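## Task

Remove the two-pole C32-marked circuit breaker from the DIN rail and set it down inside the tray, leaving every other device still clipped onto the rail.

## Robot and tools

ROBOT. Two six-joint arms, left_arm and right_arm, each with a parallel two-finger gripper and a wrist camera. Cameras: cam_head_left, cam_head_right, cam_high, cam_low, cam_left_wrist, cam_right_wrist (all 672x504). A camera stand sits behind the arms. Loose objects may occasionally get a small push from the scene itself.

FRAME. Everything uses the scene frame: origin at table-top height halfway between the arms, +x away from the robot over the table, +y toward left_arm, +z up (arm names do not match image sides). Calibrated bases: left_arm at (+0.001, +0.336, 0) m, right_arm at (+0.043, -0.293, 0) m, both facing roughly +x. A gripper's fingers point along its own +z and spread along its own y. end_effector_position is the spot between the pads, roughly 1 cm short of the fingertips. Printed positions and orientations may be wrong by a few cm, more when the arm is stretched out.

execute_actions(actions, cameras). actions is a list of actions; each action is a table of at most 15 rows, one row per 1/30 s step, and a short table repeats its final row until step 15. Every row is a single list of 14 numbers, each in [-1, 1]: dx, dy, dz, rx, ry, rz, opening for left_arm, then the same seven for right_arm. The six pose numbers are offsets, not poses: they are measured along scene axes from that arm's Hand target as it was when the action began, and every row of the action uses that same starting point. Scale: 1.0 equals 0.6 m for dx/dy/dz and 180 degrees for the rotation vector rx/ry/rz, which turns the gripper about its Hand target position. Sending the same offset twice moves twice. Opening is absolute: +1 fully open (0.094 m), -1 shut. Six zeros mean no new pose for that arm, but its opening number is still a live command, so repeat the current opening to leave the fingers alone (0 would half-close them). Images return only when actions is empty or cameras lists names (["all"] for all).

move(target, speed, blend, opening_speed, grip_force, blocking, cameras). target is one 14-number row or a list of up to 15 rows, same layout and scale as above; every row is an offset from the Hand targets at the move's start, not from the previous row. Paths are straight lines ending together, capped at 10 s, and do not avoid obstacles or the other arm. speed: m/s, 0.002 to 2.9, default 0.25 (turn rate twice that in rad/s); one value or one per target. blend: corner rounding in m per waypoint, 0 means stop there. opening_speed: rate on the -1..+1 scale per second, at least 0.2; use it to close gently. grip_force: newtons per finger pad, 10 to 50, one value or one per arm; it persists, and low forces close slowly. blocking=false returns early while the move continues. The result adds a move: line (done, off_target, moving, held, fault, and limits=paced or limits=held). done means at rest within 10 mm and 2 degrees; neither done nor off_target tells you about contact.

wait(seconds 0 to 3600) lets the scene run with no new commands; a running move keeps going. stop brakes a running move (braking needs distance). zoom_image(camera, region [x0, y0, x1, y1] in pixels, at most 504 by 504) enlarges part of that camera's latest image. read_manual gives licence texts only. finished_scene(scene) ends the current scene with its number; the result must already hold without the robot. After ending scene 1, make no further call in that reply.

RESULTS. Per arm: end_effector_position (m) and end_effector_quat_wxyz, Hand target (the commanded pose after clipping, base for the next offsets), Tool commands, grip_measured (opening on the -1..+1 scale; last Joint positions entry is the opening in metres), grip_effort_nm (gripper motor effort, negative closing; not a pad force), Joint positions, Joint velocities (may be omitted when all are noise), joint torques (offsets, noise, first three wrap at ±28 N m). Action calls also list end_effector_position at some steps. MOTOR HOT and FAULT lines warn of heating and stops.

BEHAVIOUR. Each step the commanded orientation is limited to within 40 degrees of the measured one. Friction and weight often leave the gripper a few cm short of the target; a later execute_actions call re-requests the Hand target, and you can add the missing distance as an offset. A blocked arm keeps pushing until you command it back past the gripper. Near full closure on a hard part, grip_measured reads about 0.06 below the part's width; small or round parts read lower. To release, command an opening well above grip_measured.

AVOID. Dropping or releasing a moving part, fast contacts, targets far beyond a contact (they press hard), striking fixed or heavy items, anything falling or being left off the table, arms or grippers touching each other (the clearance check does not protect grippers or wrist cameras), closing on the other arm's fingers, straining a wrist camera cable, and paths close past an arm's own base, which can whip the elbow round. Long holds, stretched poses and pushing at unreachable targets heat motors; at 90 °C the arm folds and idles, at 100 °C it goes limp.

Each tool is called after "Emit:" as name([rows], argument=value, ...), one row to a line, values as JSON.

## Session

Emit:
execute_actions(actions=[])

Emit:
zoom_image(camera="cam_high", region=[270, 140, 460, 320])

Emit:
zoom_image(camera="cam_head_left", region=[220, 170, 400, 280])

Scene clock: 0.00 s.
left_arm: end_effector_position=(+0.4042, +0.3199, +0.1197) grip_measured=+1.000 grip_effort_nm=n/a end_effector_quat_wxyz=(+0.624, -0.011, +0.781, -0.022) | right_arm: end_effector_position=(+0.4369, -0.3041, +0.1064) grip_measured=+1.000 grip_effort_nm=n/a end_effector_quat_wxyz=(+0.590, +0.026, +0.806, -0.020)
Joint positions: left_arm=[-0.045 1.556 0.35 0.983 -0.038 -0.057 0.094] | right_arm=[-0.036 1.499 0.345 0.847 0.057 0.017 0.094]
Joint velocities: within noise
Joint torques (N m): no reading
Heat: left arm: 36 °C; right arm: 30 °C.
Hand target: left_arm +0.4061, +0.3198, +0.1258; +0.630, -0.011, +0.776, -0.022 | right_arm +0.4406, -0.3043, +0.1177; +0.604, +0.026, +0.796, -0.020
Tool commands: left_gripper/opening=+1.0 right_gripper/opening=+1.0

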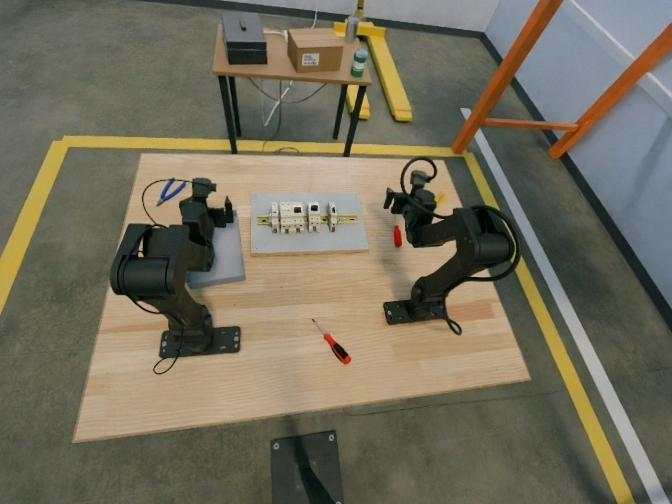

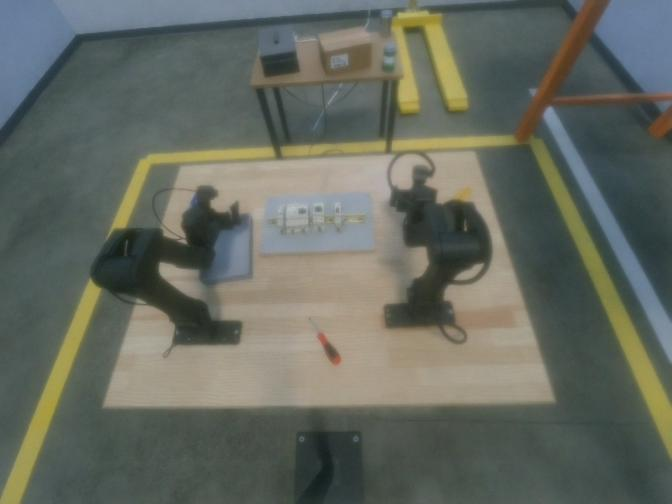

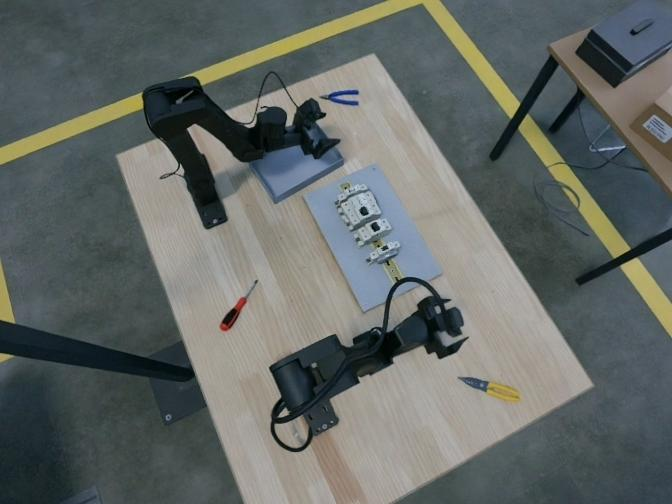

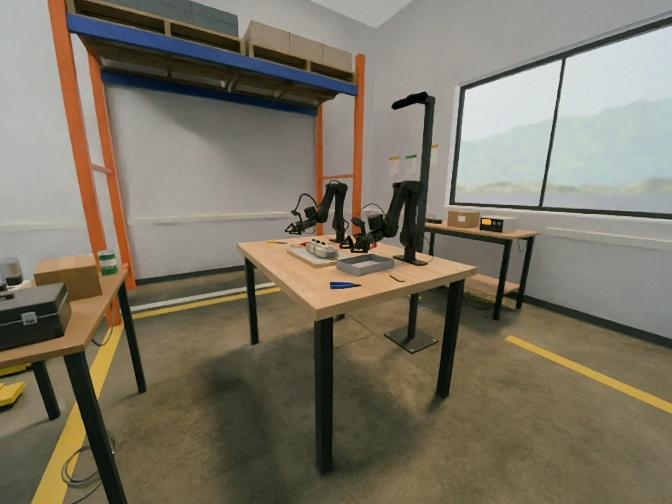

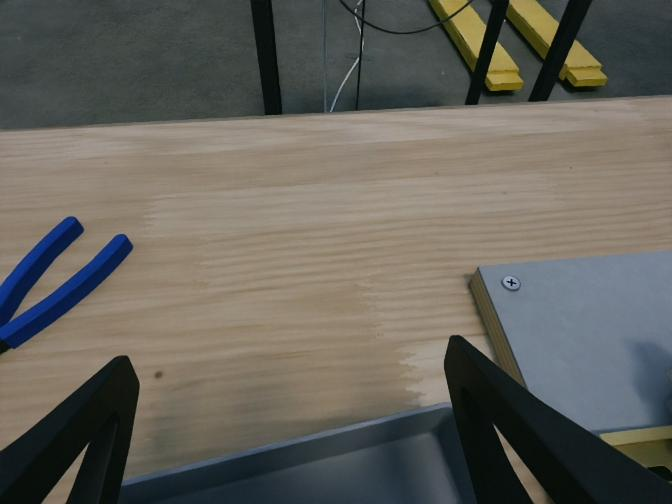

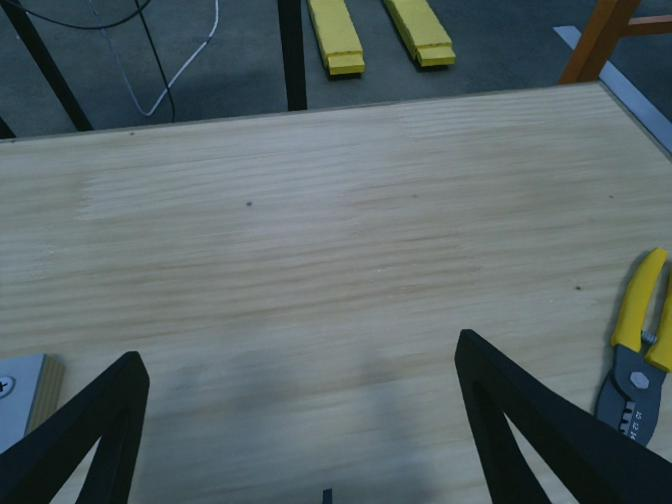

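Scaled by 2.653 from the camera's image (finer frame: 960x720).

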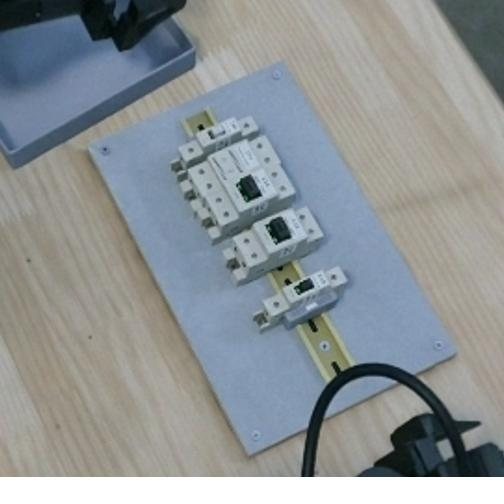

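Scaled by 2.800 from the camera's image (finer frame: 960x720).

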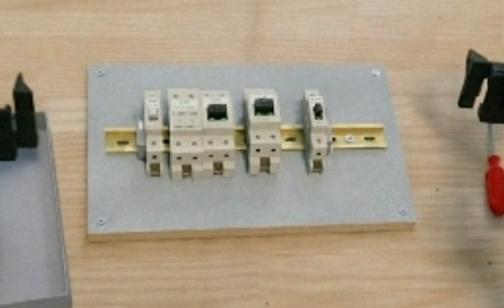

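Emit:
move(target=[-0.0768, -0.4747, 0.205, 0.0158, 0.2317, -0.0023, 1, 0, 0, 0, 0, 0, 0, 1], cameras=["cam_left_wrist"])

Emit:
zoom_image(camera="cam_left_wrist", region=[130, 130, 330, 330])

Emit:
zoom_image(camera="cam_left_wrist", region=[290, 130, 490, 330])

Scene clock: 20.23 s.
left_arm: end_effector_position=(+0.3557, +0.0359, +0.2543) grip_measured=+1.000 grip_effort_nm=0.01 end_effector_quat_wxyz=(+0.318, +0.004, +0.948, -0.007) | right_arm: end_effector_position=(+0.4369, -0.3041, +0.1064) grip_measured=+1.000 grip_effort_nm=0.00 end_effector_quat_wxyz=(+0.590, +0.026, +0.806, -0.020)
Joint positions: left_arm=[-0.867 1.973 2.138 -1.276 -0.474 -0.76 0.094] | right_arm=[-0.036 1.499 0.345 0.847 0.057 0.017 0.094]
Joint torques (N m): left_arm=[0.5 -8.12 7.88 0.46 -0.18 -0.1] | right_arm=[-0.02 -6.13 5.01 2.06 0.03 -0.02]
Heat: left arm: 37 °C; right arm: 31 °C.
Hand target: left_arm +0.3600, +0.0349, +0.2488; +0.313, +0.000, +0.950, +0.000 | right_arm +0.4406, -0.3043, +0.1177; +0.604, +0.026, +0.796, -0.020
Off the commanded pose: left_arm 0.007 m, 1 deg | right_arm 0.012 m, 2 deg.
move: done

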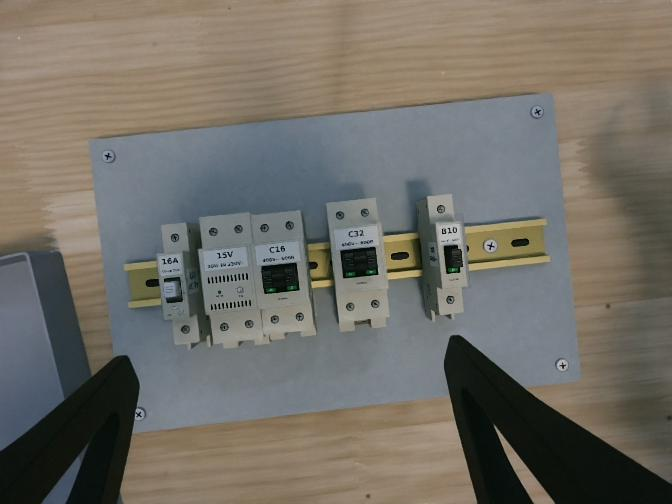

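Scaled by 2.520 from the camera's image (finer frame: 960x720).

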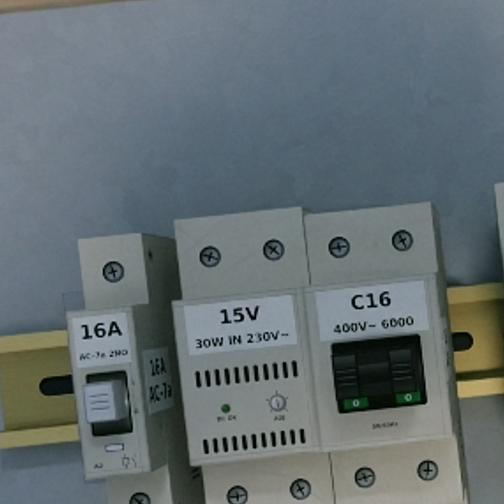

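Scaled by 2.520 from the camera's image (finer frame: 960x720).

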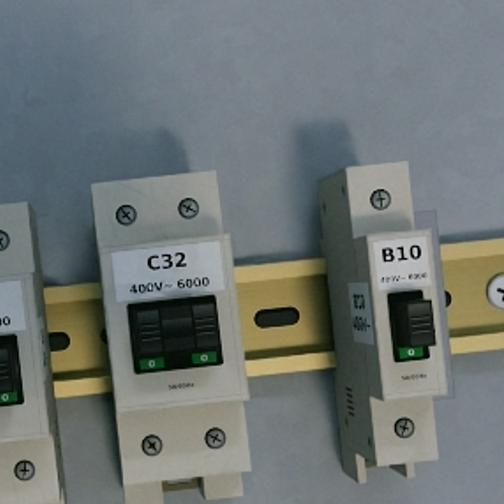

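Emit:
move([
  [-0.1833, 0.0335, -0.198, -0.0485, -0.2749, -0.1039, 1, -0.1343, 0.24, 0.17, -0.1666, 0.1603, 0.233, 1],
  [-0.1833, 0.0335, -0.198, -0.0485, -0.2749, -0.1039, 1, -0.1043, 0.4938, 0.0955, -0.3333, 0.3207, 0.4661, 0.45],
], speed=0.2, blend=[0.03, 0], cameras=["cam_right_wrist", "cam_left_wrist", "cam_head_left"])

Emit:
zoom_image(camera="cam_right_wrist", region=[150, 150, 450, 400])

Scene clock: 145.70 s.
left_arm: end_effector_position=(+0.2514, +0.0549, +0.1353) grip_measured=+1.000 grip_effort_nm=0.01 end_effector_quat_wxyz=(+0.676, +0.121, +0.717, -0.122) | right_arm: end_effector_position=(+0.3754, -0.0124, +0.1770) grip_measured=+0.453 grip_effort_nm=-0.11 end_effector_quat_wxyz=(-0.060, +0.738, -0.672, +0.008)
Joint positions: left_arm=[-1.207 1.712 0.342 1.282 -0.874 -0.08 0.094] | right_arm=[0.668 2.167 2.286 -1.568 0 -0.967 0.068]
Joint torques (N m): left_arm=[-0.4 -4.36 3.34 1.31 -0.03 0] | right_arm=[0.31 -9.58 7.38 0.44 0.01 -0.07]
Heat: left arm: 38 °C; right arm: 35 °C.
Hand target: left_arm +0.2500, +0.0549, +0.1300; +0.675, +0.126, +0.718, -0.119 | right_arm +0.3780, -0.0080, +0.1750; +0.000, +0.743, -0.670, +0.000
Off the commanded pose: left_arm 0.005 m, 1 deg | right_arm 0.005 m, 7 deg.
joint sent to its limit (right arm) — joint 4 (wrist pitch), lower limit. The joint targets are off in orientation, not in position.
move: off_target (right_arm); target 2's new opening was sent with right_arm's hand 0.005 m and 7 deg from that target
Images, in order (width x height): cam_head_left 672x504, cam_left_wrist 672x504, cam_right_wrist 672x504.

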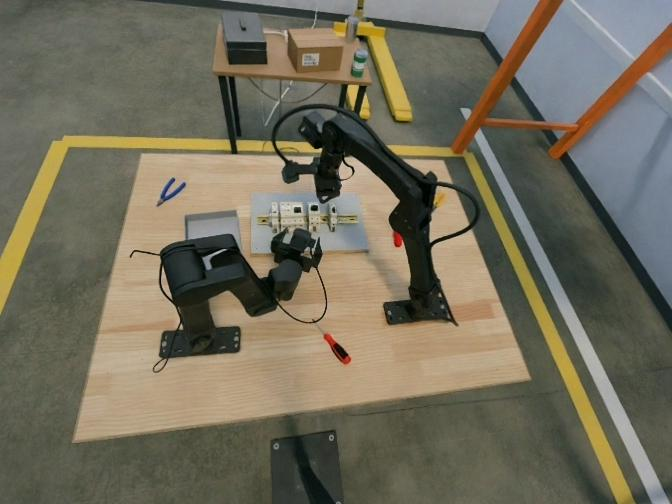

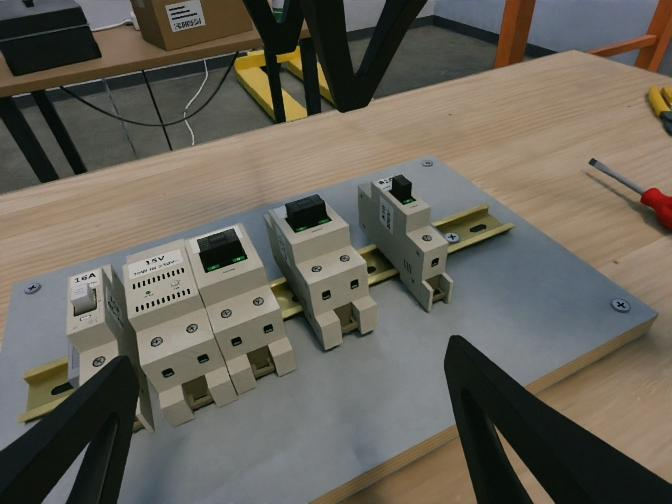

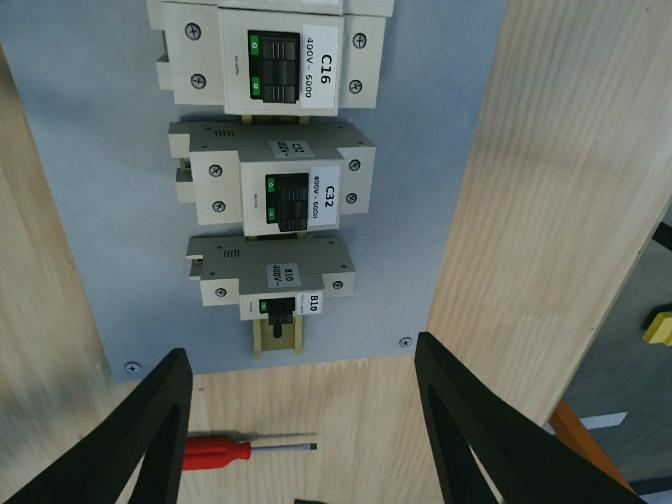

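Scaled by 1.680 from the camera's image (finer frame: 960x720).

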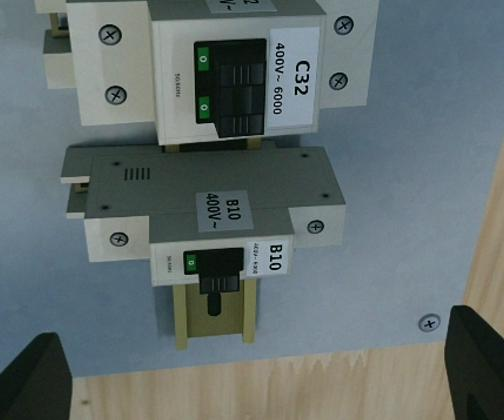

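Emit:
move([
  [0, 0, 0, 0, 0, 0, 1, 0.0033, 0.0108, -0.1, 0, 0, -0.011, 0.45],
], speed=0.1, cameras=["cam_right_wrist", "cam_left_wrist"])

Emit:
zoom_image(camera="cam_right_wrist", region=[150, 150, 450, 450])

Emit:
zoom_image(camera="cam_left_wrist", region=[220, 70, 420, 270])

Scene clock: 187.17 s.
left_arm: end_effector_position=(+0.2514, +0.0549, +0.1353) grip_measured=+1.000 grip_effort_nm=0.01 end_effector_quat_wxyz=(+0.676, +0.121, +0.717, -0.122) | right_arm: end_effector_position=(+0.3786, -0.0065, +0.1263) grip_measured=+0.452 grip_effort_nm=-0.11 end_effector_quat_wxyz=(-0.006, +0.731, -0.682, +0.001)
Joint positions: left_arm=[-1.207 1.712 0.342 1.282 -0.874 -0.08 0.094] | right_arm=[0.674 2.285 2.279 -1.554 0.002 -0.935 0.068]
Joint torques (N m): left_arm=[-0.31 -4.34 3.36 1.3 -0.02 0.03] | right_arm=[0.5 -10.5 4.71 0.52 0.01 0.03]
Heat: left arm: 39 °C; right arm: 32 °C.
Hand target: left_arm +0.2500, +0.0549, +0.1300; +0.674, +0.126, +0.718, -0.119 | right_arm +0.3800, -0.0015, +0.1151; +0.000, +0.731, -0.682, +0.000
Off the commanded pose: left_arm 0.005 m, 1 deg | right_arm 0.012 m, 1 deg.
move: off_target (right_arm)
Images, in order (width x height): cam_left_wrist 672x504, cam_right_wrist 672x504.

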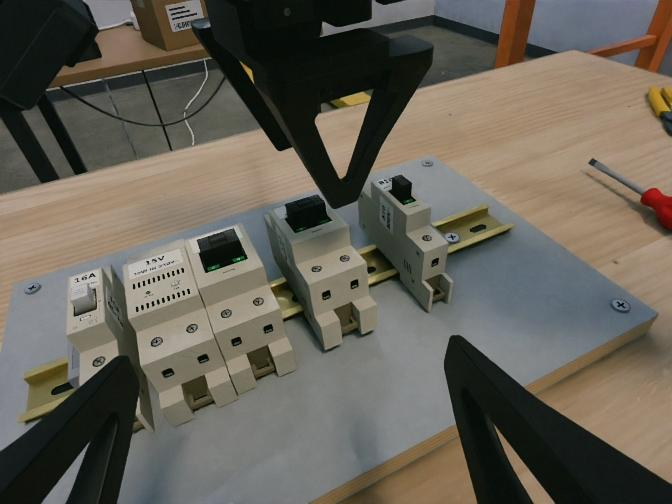

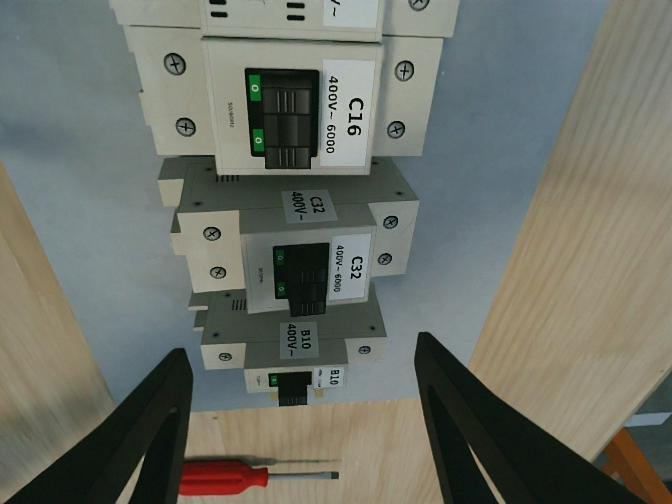

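Scaled by 1.680 from the camera's image (finer frame: 960x720).

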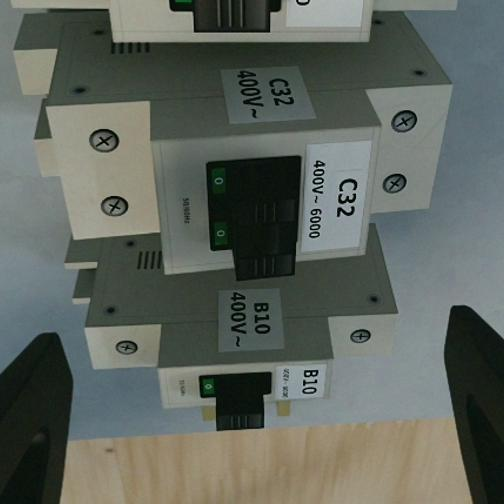

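Scaled by 2.520 from the camera's image (finer frame: 960x720).

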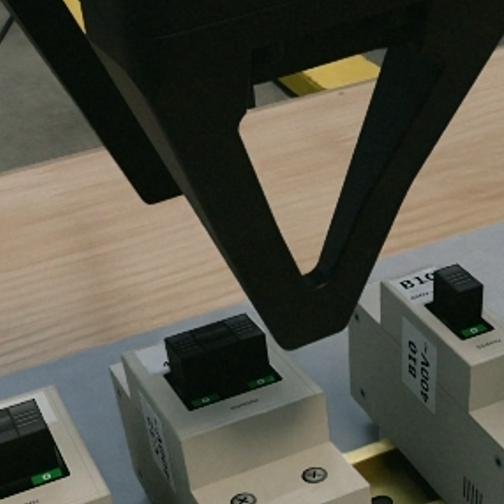

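Emit:
move([
  [0, 0, 0, 0, 0, 0, 1, 0.002, 0.0045, 0, 0, 0, 0.005, 0.45],
  [0, 0, 0, 0, 0, 0, 1, 0.002, 0.0045, -0.0535, 0, 0, 0.005, 0.45],
], speed=0.08, cameras=["cam_right_wrist"])

Emit:
zoom_image(camera="cam_right_wrist", region=[150, 200, 450, 500])

Scene clock: 216.00 s.
left_arm: end_effector_position=(+0.2514, +0.0549, +0.1353) grip_measured=+1.000 grip_effort_nm=0.01 end_effector_quat_wxyz=(+0.676, +0.121, +0.717, -0.122) | right_arm: end_effector_position=(+0.3820, -0.0023, +0.0867) grip_measured=+0.452 grip_effort_nm=-0.11 end_effector_quat_wxyz=(+0.002, +0.732, -0.681, +0.001)
Joint positions: left_arm=[-1.207 1.712 0.342 1.282 -0.874 -0.08 0.094] | right_arm=[0.676 2.301 2.147 -1.421 0.002 -0.936 0.068]
Joint torques (N m): left_arm=[-0.35 -4.38 3.33 1.3 -0.02 0] | right_arm=[0.55 -12.62 3.96 0.5 0 -0.09]
Heat: left arm: 41 °C; right arm: 33 °C.
Hand target: left_arm +0.2500, +0.0549, +0.1301; +0.675, +0.126, +0.718, -0.119 | right_arm +0.3811, +0.0012, +0.0829; +0.000, +0.737, -0.676, +0.000
Off the commanded pose: left_arm 0.005 m, 1 deg | right_arm 0.005 m, 1 deg.
move: done

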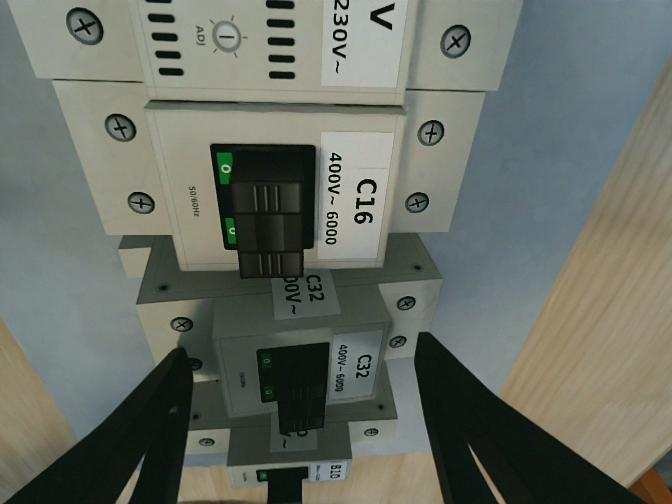

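Scaled by 1.680 from the camera's image (finer frame: 960x720).

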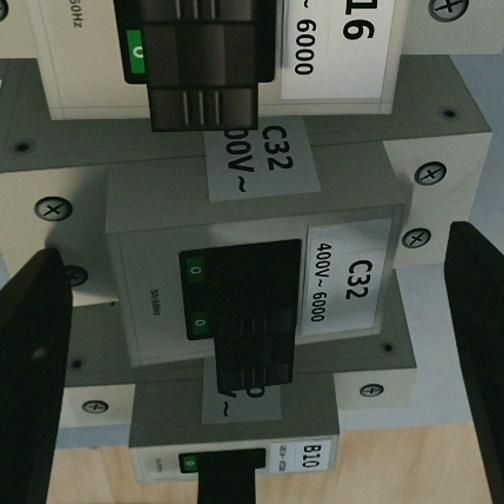

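Emit:
move([
  [0, 0, 0, 0, 0, 0, 1, 0, 0, -0.006, 0, 0, 0.0083, 0.45],
  [0, 0, 0, 0, 0, 0, 1, 0, 0, -0.006, 0, 0, 0.0083, -0.12],
], speed=0.05, opening_speed=0.3, cameras=["cam_right_wrist", "cam_left_wrist"])

Emit:
zoom_image(camera="cam_left_wrist", region=[220, 120, 460, 360])

Scene clock: 238.10 s.
left_arm: end_effector_position=(+0.2514, +0.0549, +0.1353) grip_measured=+1.000 grip_effort_nm=0.01 end_effector_quat_wxyz=(+0.676, +0.121, +0.717, -0.122) | right_arm: end_effector_position=(+0.3825, -0.0015, +0.0843) grip_measured=-0.036 grip_effort_nm=-1.01 end_effector_quat_wxyz=(+0.000, +0.740, -0.672, +0.000)
Joint positions: left_arm=[-1.207 1.712 0.342 1.282 -0.874 -0.08 0.094] | right_arm=[0.677 2.301 2.138 -1.409 0.001 -0.96 0.045]
Joint torques (N m): left_arm=[-0.4 -4.3 3.25 1.3 -0.02 0.01] | right_arm=[0.5 -12.72 3.43 0.53 0 -0.11]
Heat: left arm: 41 °C; right arm: 37 °C.
Hand target: left_arm +0.2500, +0.0549, +0.1300; +0.674, +0.126, +0.718, -0.119 | right_arm +0.3812, +0.0012, +0.0792; +0.000, +0.745, -0.667, +0.000
Off the commanded pose: left_arm 0.005 m, 1 deg | right_arm 0.006 m, 1 deg.
move: done
Images, in order (width x height): cam_left_wrist 672x504, cam_right_wrist 672x504.

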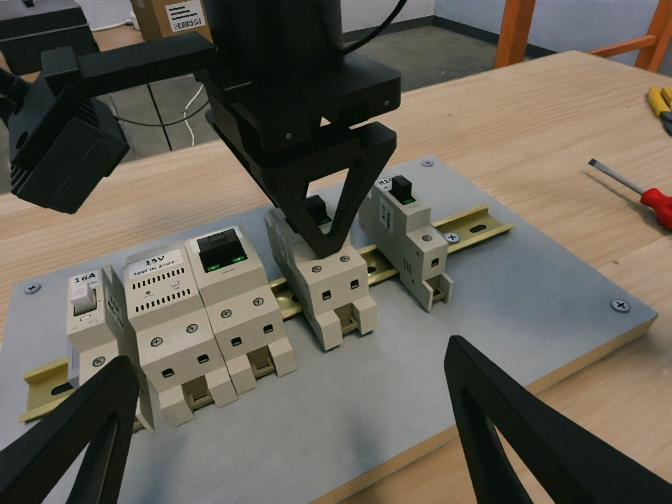

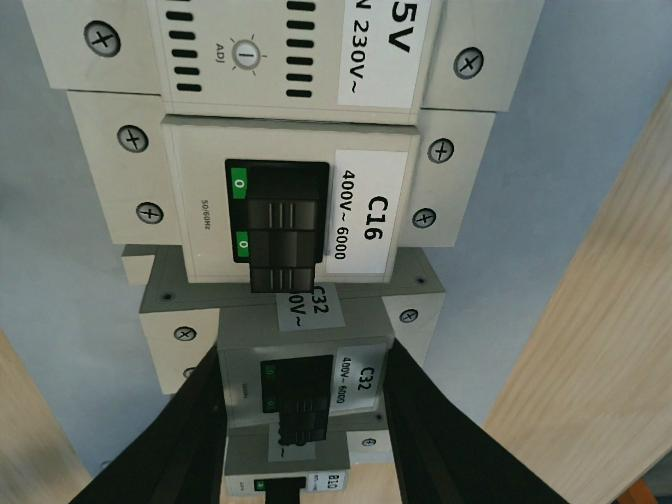

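Scaled by 2.100 from the camera's image (finer frame: 960x720).

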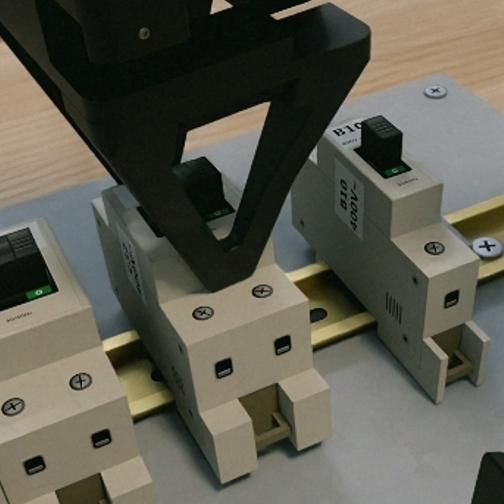

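Emit:
move([
  [0, 0, 0, 0, 0, 0, 1, 0.0125, -0.002, 0.0123, -0.0031, 0.0443, 0, -0.12],
], speed=0.03, cameras=["cam_left_wrist"])

Emit:
zoom_image(camera="cam_left_wrist", region=[220, 120, 460, 360])

Scene clock: 251.33 s.
left_arm: end_effector_position=(+0.2514, +0.0549, +0.1353) grip_measured=+1.000 grip_effort_nm=0.01 end_effector_quat_wxyz=(+0.676, +0.121, +0.717, -0.122) | right_arm: end_effector_position=(+0.3870, -0.0016, +0.0866) grip_measured=-0.038 grip_effort_nm=-1.03 end_effector_quat_wxyz=(+0.025, +0.744, -0.667, -0.035)
Joint positions: left_arm=[-1.207 1.712 0.342 1.282 -0.874 -0.08 0.094] | right_arm=[0.645 2.411 2.337 -1.556 -0.061 -1.006 0.045]
Joint torques (N m): left_arm=[-0.31 -4.41 3.32 1.28 -0.02 0.03] | right_arm=[-0.57 -11.6 7.83 -0.01 -0.22 -0.1]
Heat: left arm: 42 °C; right arm: 38 °C.
Hand target: left_arm +0.2500, +0.0549, +0.1300; +0.674, +0.126, +0.718, -0.119 | right_arm +0.3887, -0.0001, +0.0867; +0.050, +0.743, -0.665, -0.048
Off the commanded pose: left_arm 0.005 m, 1 deg | right_arm 0.002 m, 3 deg.
joint sent to its limit (right arm) — joint 4 (wrist pitch), lower limit. The joint targets are off in orientation, not in position.
move: off_target (right_arm)

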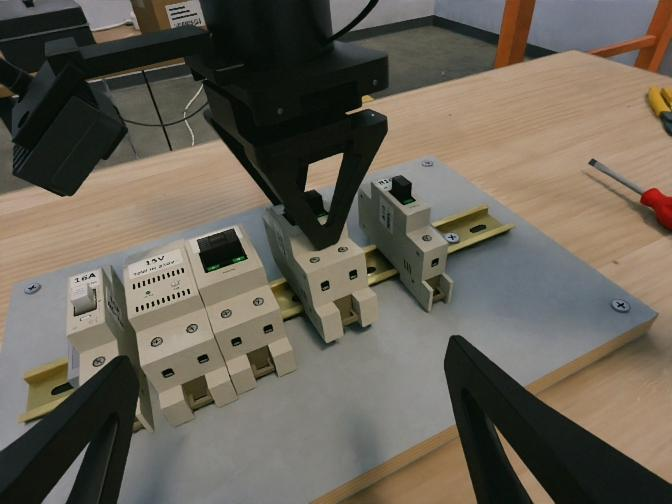

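Scaled by 2.100 from the camera's image (finer frame: 960x720).

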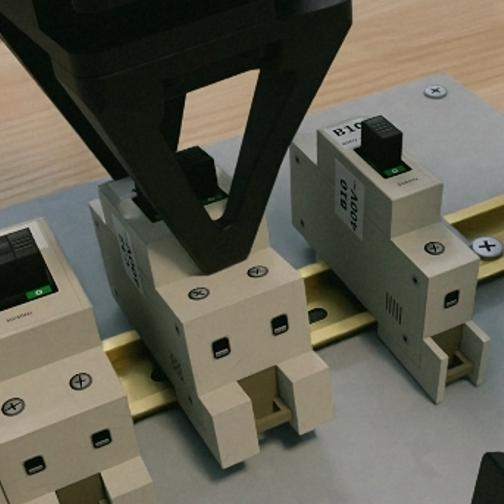

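Emit:
move([
  [0, 0, 0, 0, 0, 0, 1, 0.0167, 0.001, 0.033, 0, 0, 0, -0.12],
], speed=0.03, cameras=["cam_left_wrist"])

Emit:
zoom_image(camera="cam_left_wrist", region=[220, 120, 460, 360])

Scene clock: 258.63 s.
left_arm: end_effector_position=(+0.2514, +0.0549, +0.1353) grip_measured=+1.000 grip_effort_nm=0.01 end_effector_quat_wxyz=(+0.676, +0.121, +0.717, -0.122) | right_arm: end_effector_position=(+0.3883, -0.0021, +0.0881) grip_measured=-0.038 grip_effort_nm=-1.04 end_effector_quat_wxyz=(+0.022, +0.744, -0.667, -0.041)
Joint positions: left_arm=[-1.207 1.712 0.342 1.282 -0.874 -0.08 0.094] | right_arm=[0.638 2.414 2.347 -1.562 -0.073 -1.014 0.045]
Joint torques (N m): left_arm=[-0.36 -4.44 3.37 1.3 0.02 0.05] | right_arm=[-1.05 -13.91 9.74 0.05 -0.09 -0.08]
Heat: left arm: 42 °C; right arm: 38 °C.
Hand target: left_arm +0.2500, +0.0549, +0.1300; +0.674, +0.126, +0.718, -0.119 | right_arm +0.3988, +0.0005, +0.1065; +0.050, +0.743, -0.665, -0.048
Off the commanded pose: left_arm 0.005 m, 1 deg | right_arm 0.021 m, 3 deg.
joint sent to its limit (right arm) — joint 4 (wrist pitch), lower limit. The joint targets are off in orientation, not in position.
move: off_target (right_arm)

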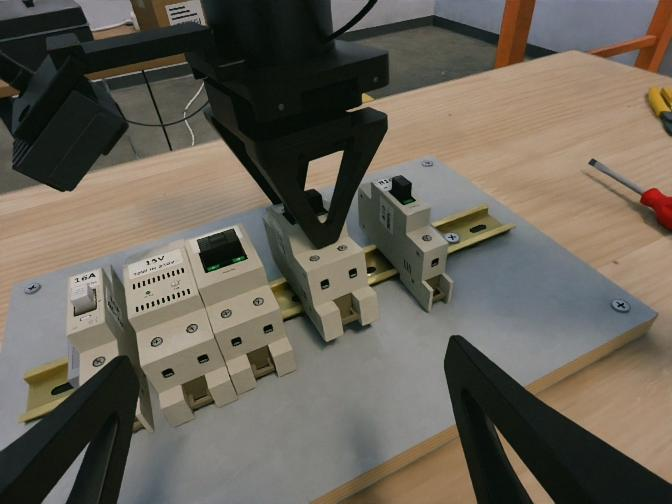

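Scaled by 2.100 from the camera's image (finer frame: 960x720).

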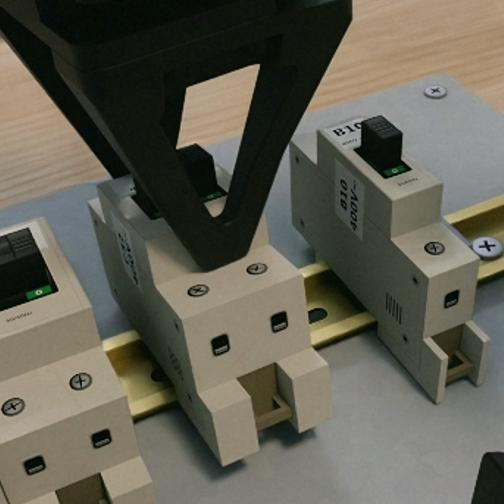

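Emit:
move([
  [0, 0, 0, 0, 0, 0, 1, 0.05, 0.003, 0.01, 0, 0, 0, -0.12],
], speed=0.04, cameras=["cam_left_wrist"])

Emit:
zoom_image(camera="cam_left_wrist", region=[220, 120, 460, 360])

Scene clock: 283.47 s.
left_arm: end_effector_position=(+0.2514, +0.0549, +0.1353) grip_measured=+1.000 grip_effort_nm=0.01 end_effector_quat_wxyz=(+0.676, +0.121, +0.717, -0.122) | right_arm: end_effector_position=(+0.4209, -0.0009, +0.1104) grip_measured=-0.046 grip_effort_nm=-1.03 end_effector_quat_wxyz=(-0.031, +0.742, -0.669, -0.030)
Joint positions: left_arm=[-1.207 1.712 0.342 1.282 -0.874 -0.08 0.094] | right_arm=[0.598 2.454 2.511 -1.58 -0.071 -1.043 0.045]
Joint torques (N m): left_arm=[-0.18 -4.42 3.21 1.27 0 0.03] | right_arm=[-0.5 -12.14 8.06 0.43 -0.09 -0.08]
Heat: left arm: 43 °C; right arm: 37 °C.
Hand target: left_arm +0.2500, +0.0549, +0.1300; +0.674, +0.126, +0.718, -0.119 | right_arm +0.4288, +0.0023, +0.1125; +0.050, +0.743, -0.665, -0.048
Off the commanded pose: left_arm 0.005 m, 1 deg | right_arm 0.009 m, 10 deg.
joint read past its limit (right arm) — joint 4 (wrist pitch), lower limit.
joint sent to its limit (right arm) — joint 4 (wrist pitch), lower limit. The joint targets are off in orientation, not in position.
move: off_target (right_arm)

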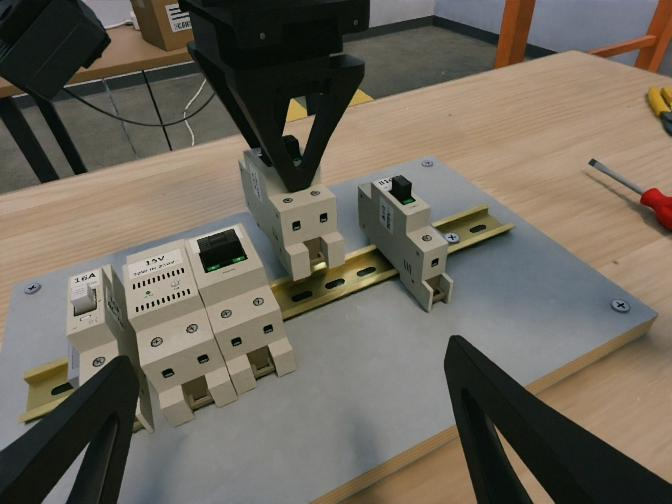

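Scaled by 2.100 from the camera's image (finer frame: 960x720).

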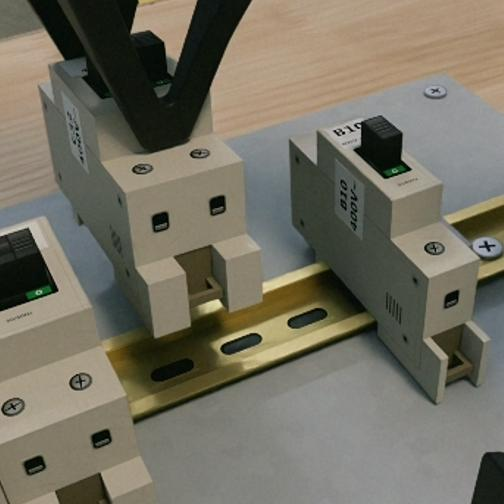

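Emit:
move([
  [-0.083, 0.4085, 0.117, 0.3829, 0.3213, -0.2657, 1, -0.0563, -0.0122, 0.129, 0.0031, -0.0443, 0, -0.12],
  [-0.083, 0.4085, 0.117, 0.3829, 0.3213, -0.2657, 0.45, -0.2147, -0.0372, 0.129, 0.0031, -0.0443, 0, -0.12],
  [-0.083, 0.4085, 0.117, 0.3829, 0.3213, -0.2657, 0.45, -0.4397, -0.0122, 0.0292, 0.0031, -0.0443, 0, -0.12],
], blend=[0.0, 0.03, 0], speed=[0.15, 0.12, 0.12], cameras=["cam_left_wrist", "cam_right_wrist", "cam_head_left", "cam_high"])

Emit:
zoom_image(camera="cam_high", region=[250, 130, 450, 330])

Scene clock: 324.17 s.
left_arm: end_effector_position=(+0.2016, +0.2977, +0.1930) grip_measured=+0.453 grip_effort_nm=-0.15 end_effector_quat_wxyz=(+0.030, +0.643, +0.765, +0.017) | right_arm: end_effector_position=(+0.1662, -0.0079, +0.1121) grip_measured=-0.046 grip_effort_nm=-1.03 end_effector_quat_wxyz=(+0.036, +0.744, -0.667, +0.012)
Joint positions: left_arm=[-0.179 1.285 1.33 -1.547 0 1.204 0.068] | right_arm=[1.129 1.79 1.492 -1.349 0 -0.52 0.045]
Joint torques (N m): left_arm=[0.79 -4.27 6.87 -0.14 0.01 0.04] | right_arm=[0.69 -13.89 4.26 0.33 0.01 0.02]
Heat: left arm: 41 °C; right arm: 39 °C.
Hand target: left_arm +0.2001, +0.3001, +0.2003; -0.001, +0.643, +0.766, +0.000 | right_arm +0.1649, -0.0049, +0.1300; +0.000, +0.745, -0.667, +0.000
Off the commanded pose: left_arm 0.008 m, 4 deg | right_arm 0.018 m, 4 deg.
joint sent to its limit (left arm) — joint 4 (wrist pitch), lower limit. The joint targets are off in orientation, not in position.
move: off_target (left_arm, right_arm); blend cut to 0 m at target 2; target 2's new opening was sent with left_arm's hand 0.008 m and 4 deg from that target
Images, in order (width x height): cam_head_left 672x504, cam_high 672x504, cam_left_wrist 672x504, cam_right_wrist 672x504.

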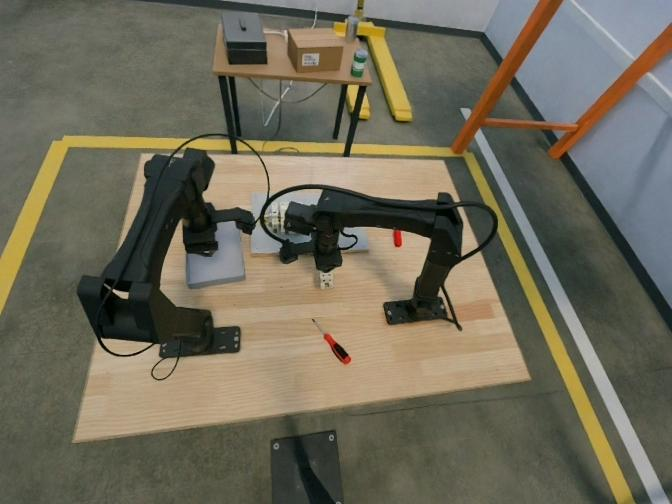

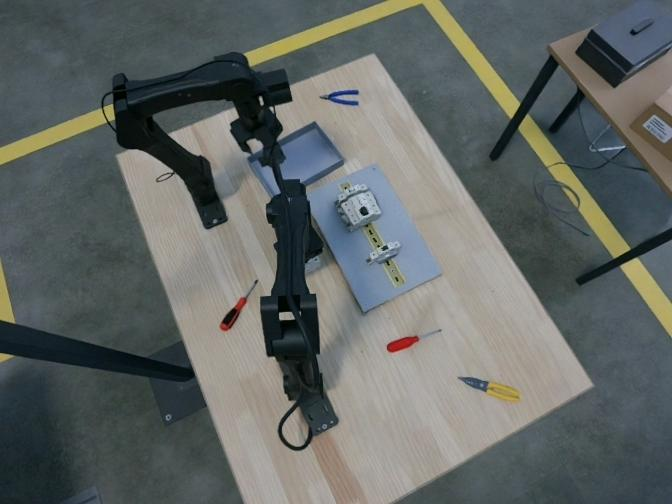

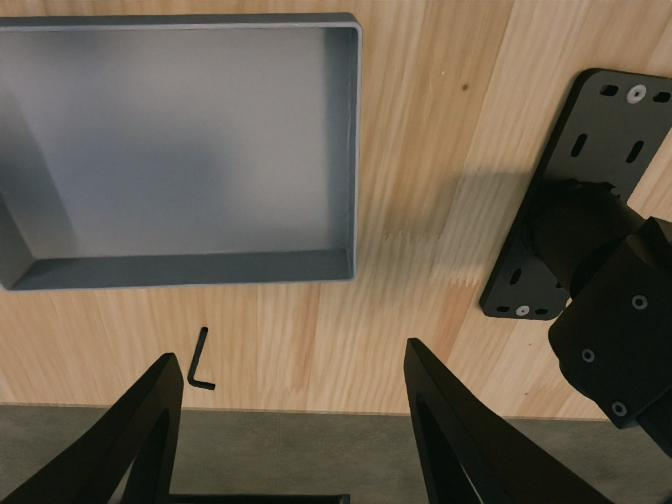

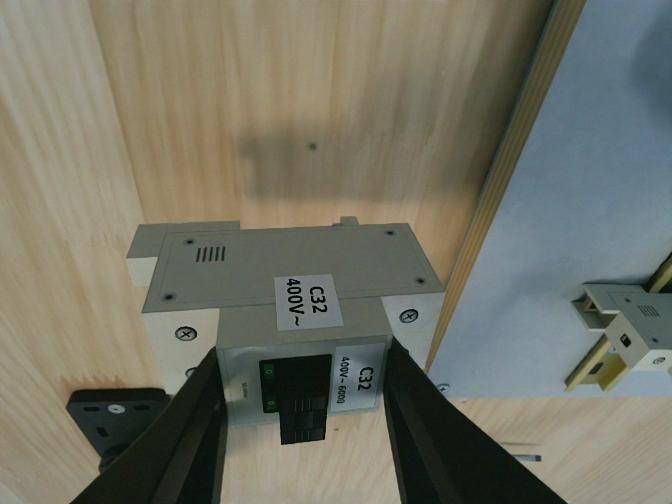

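Scaled by 2.520 from the camera's image (finer frame: 960x720).

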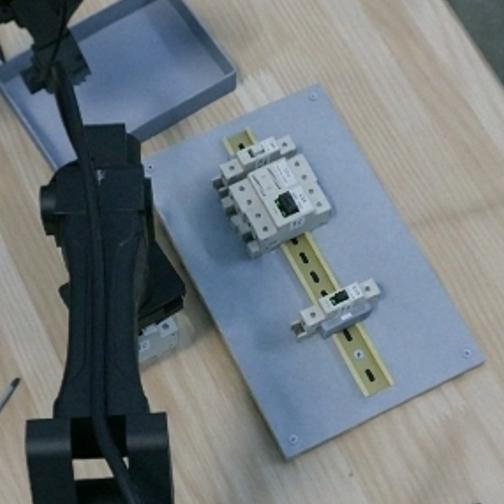

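Emit:
move([
  [0, 0, 0, 0, 0, 0, 0.45, 0, 0, -0.075, 0.02, -0.008, 0, -0.12],
], speed=0.08)

Emit:
move([
  [0, 0, 0, 0, 0, 0, 0.45, 0, 0, -0.017, 0, 0, 0, -0.12],
], speed=0.04, cameras=["cam_right_wrist"])

Scene clock: 335.27 s.
left_arm: end_effector_position=(+0.2016, +0.2977, +0.1930) grip_measured=+0.453 grip_effort_nm=-0.15 end_effector_quat_wxyz=(+0.030, +0.643, +0.765, +0.017) | right_arm: end_effector_position=(+0.1647, -0.0114, +0.0685) grip_measured=-0.046 grip_effort_nm=-1.03 end_effector_quat_wxyz=(+0.004, +0.744, -0.668, +0.001)
Joint positions: left_arm=[-0.179 1.285 1.33 -1.547 0 1.204 0.068] | right_arm=[1.129 1.737 1.257 -1.099 0 -0.519 0.045]
Joint torques (N m): left_arm=[0.79 -4.38 6.8 -0.14 0.03 0.08] | right_arm=[0.53 -13.04 4.22 0.52 0 0.01]
Heat: left arm: 39 °C; right arm: 40 °C.
Hand target: left_arm +0.2001, +0.3001, +0.2003; -0.001, +0.643, +0.766, +0.000 | right_arm +0.1650, -0.0049, +0.0851; -0.032, +0.745, -0.667, -0.011
Off the commanded pose: left_arm 0.008 m, 4 deg | right_arm 0.018 m, 4 deg.
joint sent to its limit (left arm) — joint 4 (wrist pitch), lower limit. The joint targets are off in orientation, not in position.
move: off_target (right_arm)

Scene clock: 336.23 s.
left_arm: end_effector_position=(+0.2016, +0.2977, +0.1930) grip_measured=+0.453 grip_effort_nm=-0.15 end_effector_quat_wxyz=(+0.030, +0.643, +0.765, +0.017) | right_arm: end_effector_position=(+0.1646, -0.0116, +0.0606) grip_measured=-0.046 grip_effort_nm=-1.04 end_effector_quat_wxyz=(+0.001, +0.744, -0.668, +0.000)
Joint positions: left_arm=[-0.179 1.285 1.33 -1.547 0 1.204 0.068] | right_arm=[1.129 1.737 1.225 -1.06 0 -0.519 0.045]
Joint torques (N m): left_arm=[0.7 -4.37 6.76 -0.13 0.02 0.02] | right_arm=[0.53 -12.37 4.22 0.53 0 0.01]
Heat: left arm: 38 °C; right arm: 40 °C.
Hand target: left_arm +0.2001, +0.3001, +0.2003; -0.001, +0.643, +0.766, +0.000 | right_arm +0.1649, -0.0050, +0.0748; -0.032, +0.745, -0.667, -0.011
Off the commanded pose: left_arm 0.008 m, 4 deg | right_arm 0.016 m, 4 deg.
joint sent to its limit (left arm) — joint 4 (wrist pitch), lower limit. The joint targets are off in orientation, not in position.
move: off_target (right_arm)

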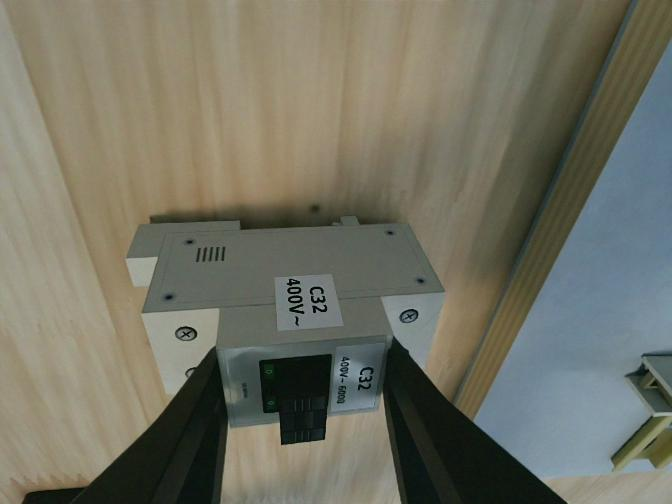

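Emit:
move([
  [0, 0, 0, 0, 0, 0, 0.45, 0, 0, -0.008, 0, 0, 0, -0.12],
], speed=0.03)

Scene clock: 343.10 s.
left_arm: end_effector_position=(+0.2016, +0.2977, +0.1930) grip_measured=+0.453 grip_effort_nm=-0.15 end_effector_quat_wxyz=(+0.030, +0.643, +0.765, +0.017) | right_arm: end_effector_position=(+0.1649, -0.0113, +0.0599) grip_measured=-0.046 grip_effort_nm=-1.03 end_effector_quat_wxyz=(-0.002, +0.744, -0.668, -0.001)
Joint positions: left_arm=[-0.179 1.285 1.33 -1.547 0 1.204 0.068] | right_arm=[1.129 1.733 1.218 -1.05 0.001 -0.519 0.045]
Joint torques (N m): left_arm=[0.69 -4.38 6.83 -0.15 0.01 0.03] | right_arm=[0.53 -11.64 3.71 0.64 -0.01 0.01]
Heat: left arm: 38 °C; right arm: 39 °C.
Hand target: left_arm +0.2001, +0.3001, +0.2003; -0.001, +0.643, +0.766, +0.000 | right_arm +0.1650, -0.0049, +0.0701; -0.032, +0.745, -0.666, -0.012
Off the commanded pose: left_arm 0.008 m, 4 deg | right_arm 0.012 m, 4 deg.
joint sent to its limit (left arm) — joint 4 (wrist pitch), lower limit. The joint targets are off in orientation, not in position.
move: off_target (right_arm)

Emit:
move([
  [0, 0, 0, 0, 0, 0, 0.45, 0, 0, 0.003, 0, 0, 0, -0.12],
  [0, 0, 0, 0, 0, 0, 0.45, 0, 0, 0.003, 0, 0, 0, 0.45],
], speed=0.03, opening_speed=0.4, cameras=["cam_right_wrist"])

Scene clock: 353.83 s.
left_arm: end_effector_position=(+0.2016, +0.2977, +0.1930) grip_measured=+0.453 grip_effort_nm=-0.15 end_effector_quat_wxyz=(+0.030, +0.643, +0.765, +0.017) | right_arm: end_effector_position=(+0.1651, -0.0108, +0.0598) grip_measured=+0.447 grip_effort_nm=0.11 end_effector_quat_wxyz=(-0.003, +0.744, -0.668, -0.001)
Joint positions: left_arm=[-0.179 1.285 1.33 -1.547 0 1.204 0.068] | right_arm=[1.129 1.733 1.217 -1.047 0.001 -0.519 0.068]
Joint torques (N m): left_arm=[0.77 -4.48 6.65 -0.14 0 0] | right_arm=[0.53 -11.79 4.07 0.55 0 0.01]
Heat: left arm: 37 °C; right arm: 40 °C.
Hand target: left_arm +0.2001, +0.3001, +0.2003; -0.001, +0.643, +0.766, +0.000 | right_arm +0.1649, -0.0049, +0.0718; -0.032, +0.745, -0.666, -0.012
Off the commanded pose: left_arm 0.008 m, 4 deg | right_arm 0.013 m, 3 deg.
joint sent to its limit (left arm) — joint 4 (wrist pitch), lower limit. The joint targets are off in orientation, not in position.
move: off_target (right_arm); target 2's new opening was sent with right_arm's hand 0.014 m and 4 deg from that target

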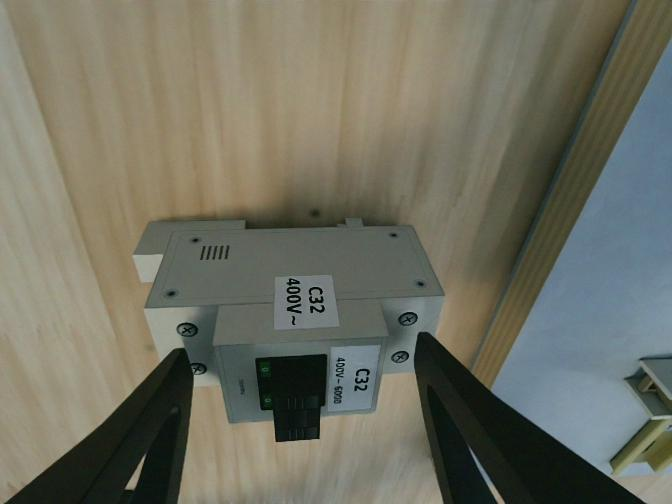

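Emit:
move([
  [0, 0, 0, 0, 0, 0, 0.45, 0, 0, 0.167, 0, 0, 0, 0.45],
  [0, 0, 0, 0, 0, 0, 0.45, 0.22, -0.54, 0.2, 0, 0, 0, 0.45],
  [-0.0535, -0.5068, -0.1005, 0, 0, -0.0217, 0.45, 0.22, -0.54, 0.2, 0, 0, 0, 0.45],
], speed=[0.1, 0.2, 0.2], blend=[0.02, 0, 0], cameras=["cam_left_wrist", "cam_head_left"])

Emit:
zoom_image(camera="cam_left_wrist", region=[180, 150, 480, 450])

Scene clock: 379.27 s.
left_arm: end_effector_position=(+0.1687, +0.0000, +0.1435) grip_measured=+0.453 grip_effort_nm=-0.15 end_effector_quat_wxyz=(+0.007, +0.669, +0.743, +0.000) | right_arm: end_effector_position=(+0.2941, -0.3301, +0.1871) grip_measured=+0.448 grip_effort_nm=0.11 end_effector_quat_wxyz=(-0.025, +0.744, -0.667, -0.005)
Joint positions: left_arm=[-1.098 1.969 1.856 -1.444 -0.005 0.355 0.068] | right_arm=[-0.217 1.508 1.489 -1.535 -0.048 -1.866 0.068]
Joint torques (N m): left_arm=[-0.28 -7.84 7.51 -0.2 0.09 -0.09] | right_arm=[-0.55 -4.56 7.41 0.16 -0.21 -0.09]
Heat: left arm: 37 °C; right arm: 39 °C.
Hand target: left_arm +0.1679, -0.0040, +0.1399; -0.001, +0.668, +0.744, +0.000 | right_arm +0.2969, -0.3290, +0.1919; -0.032, +0.745, -0.666, -0.011
Off the commanded pose: left_arm 0.005 m, 1 deg | right_arm 0.006 m, 1 deg.
move: done
Images, in order (width x height): cam_head_left 672x504, cam_left_wrist 672x504.

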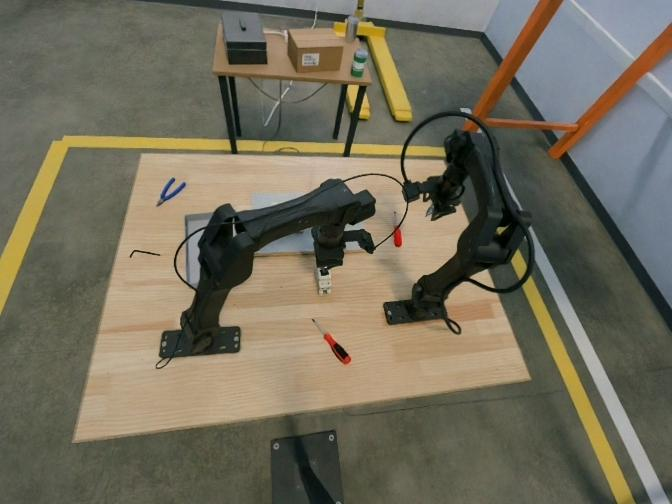

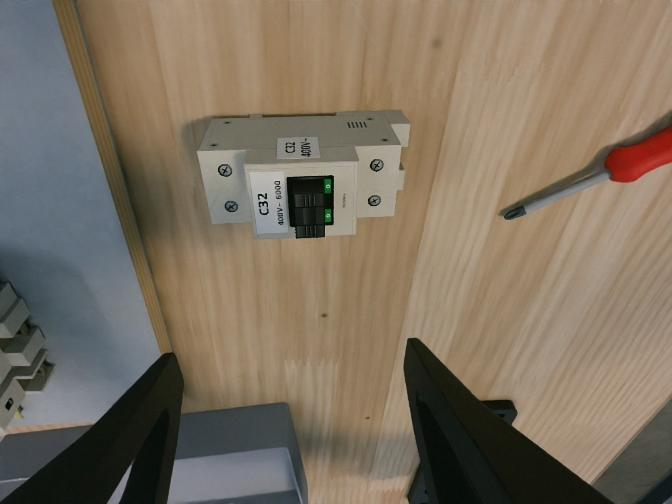

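Scaled by 1.680 from the camera's image (finer frame: 960x720).

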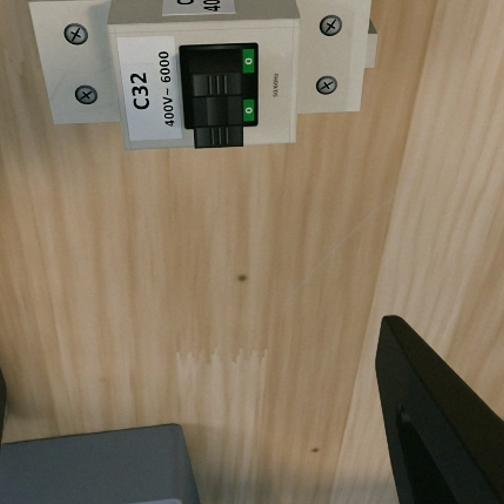

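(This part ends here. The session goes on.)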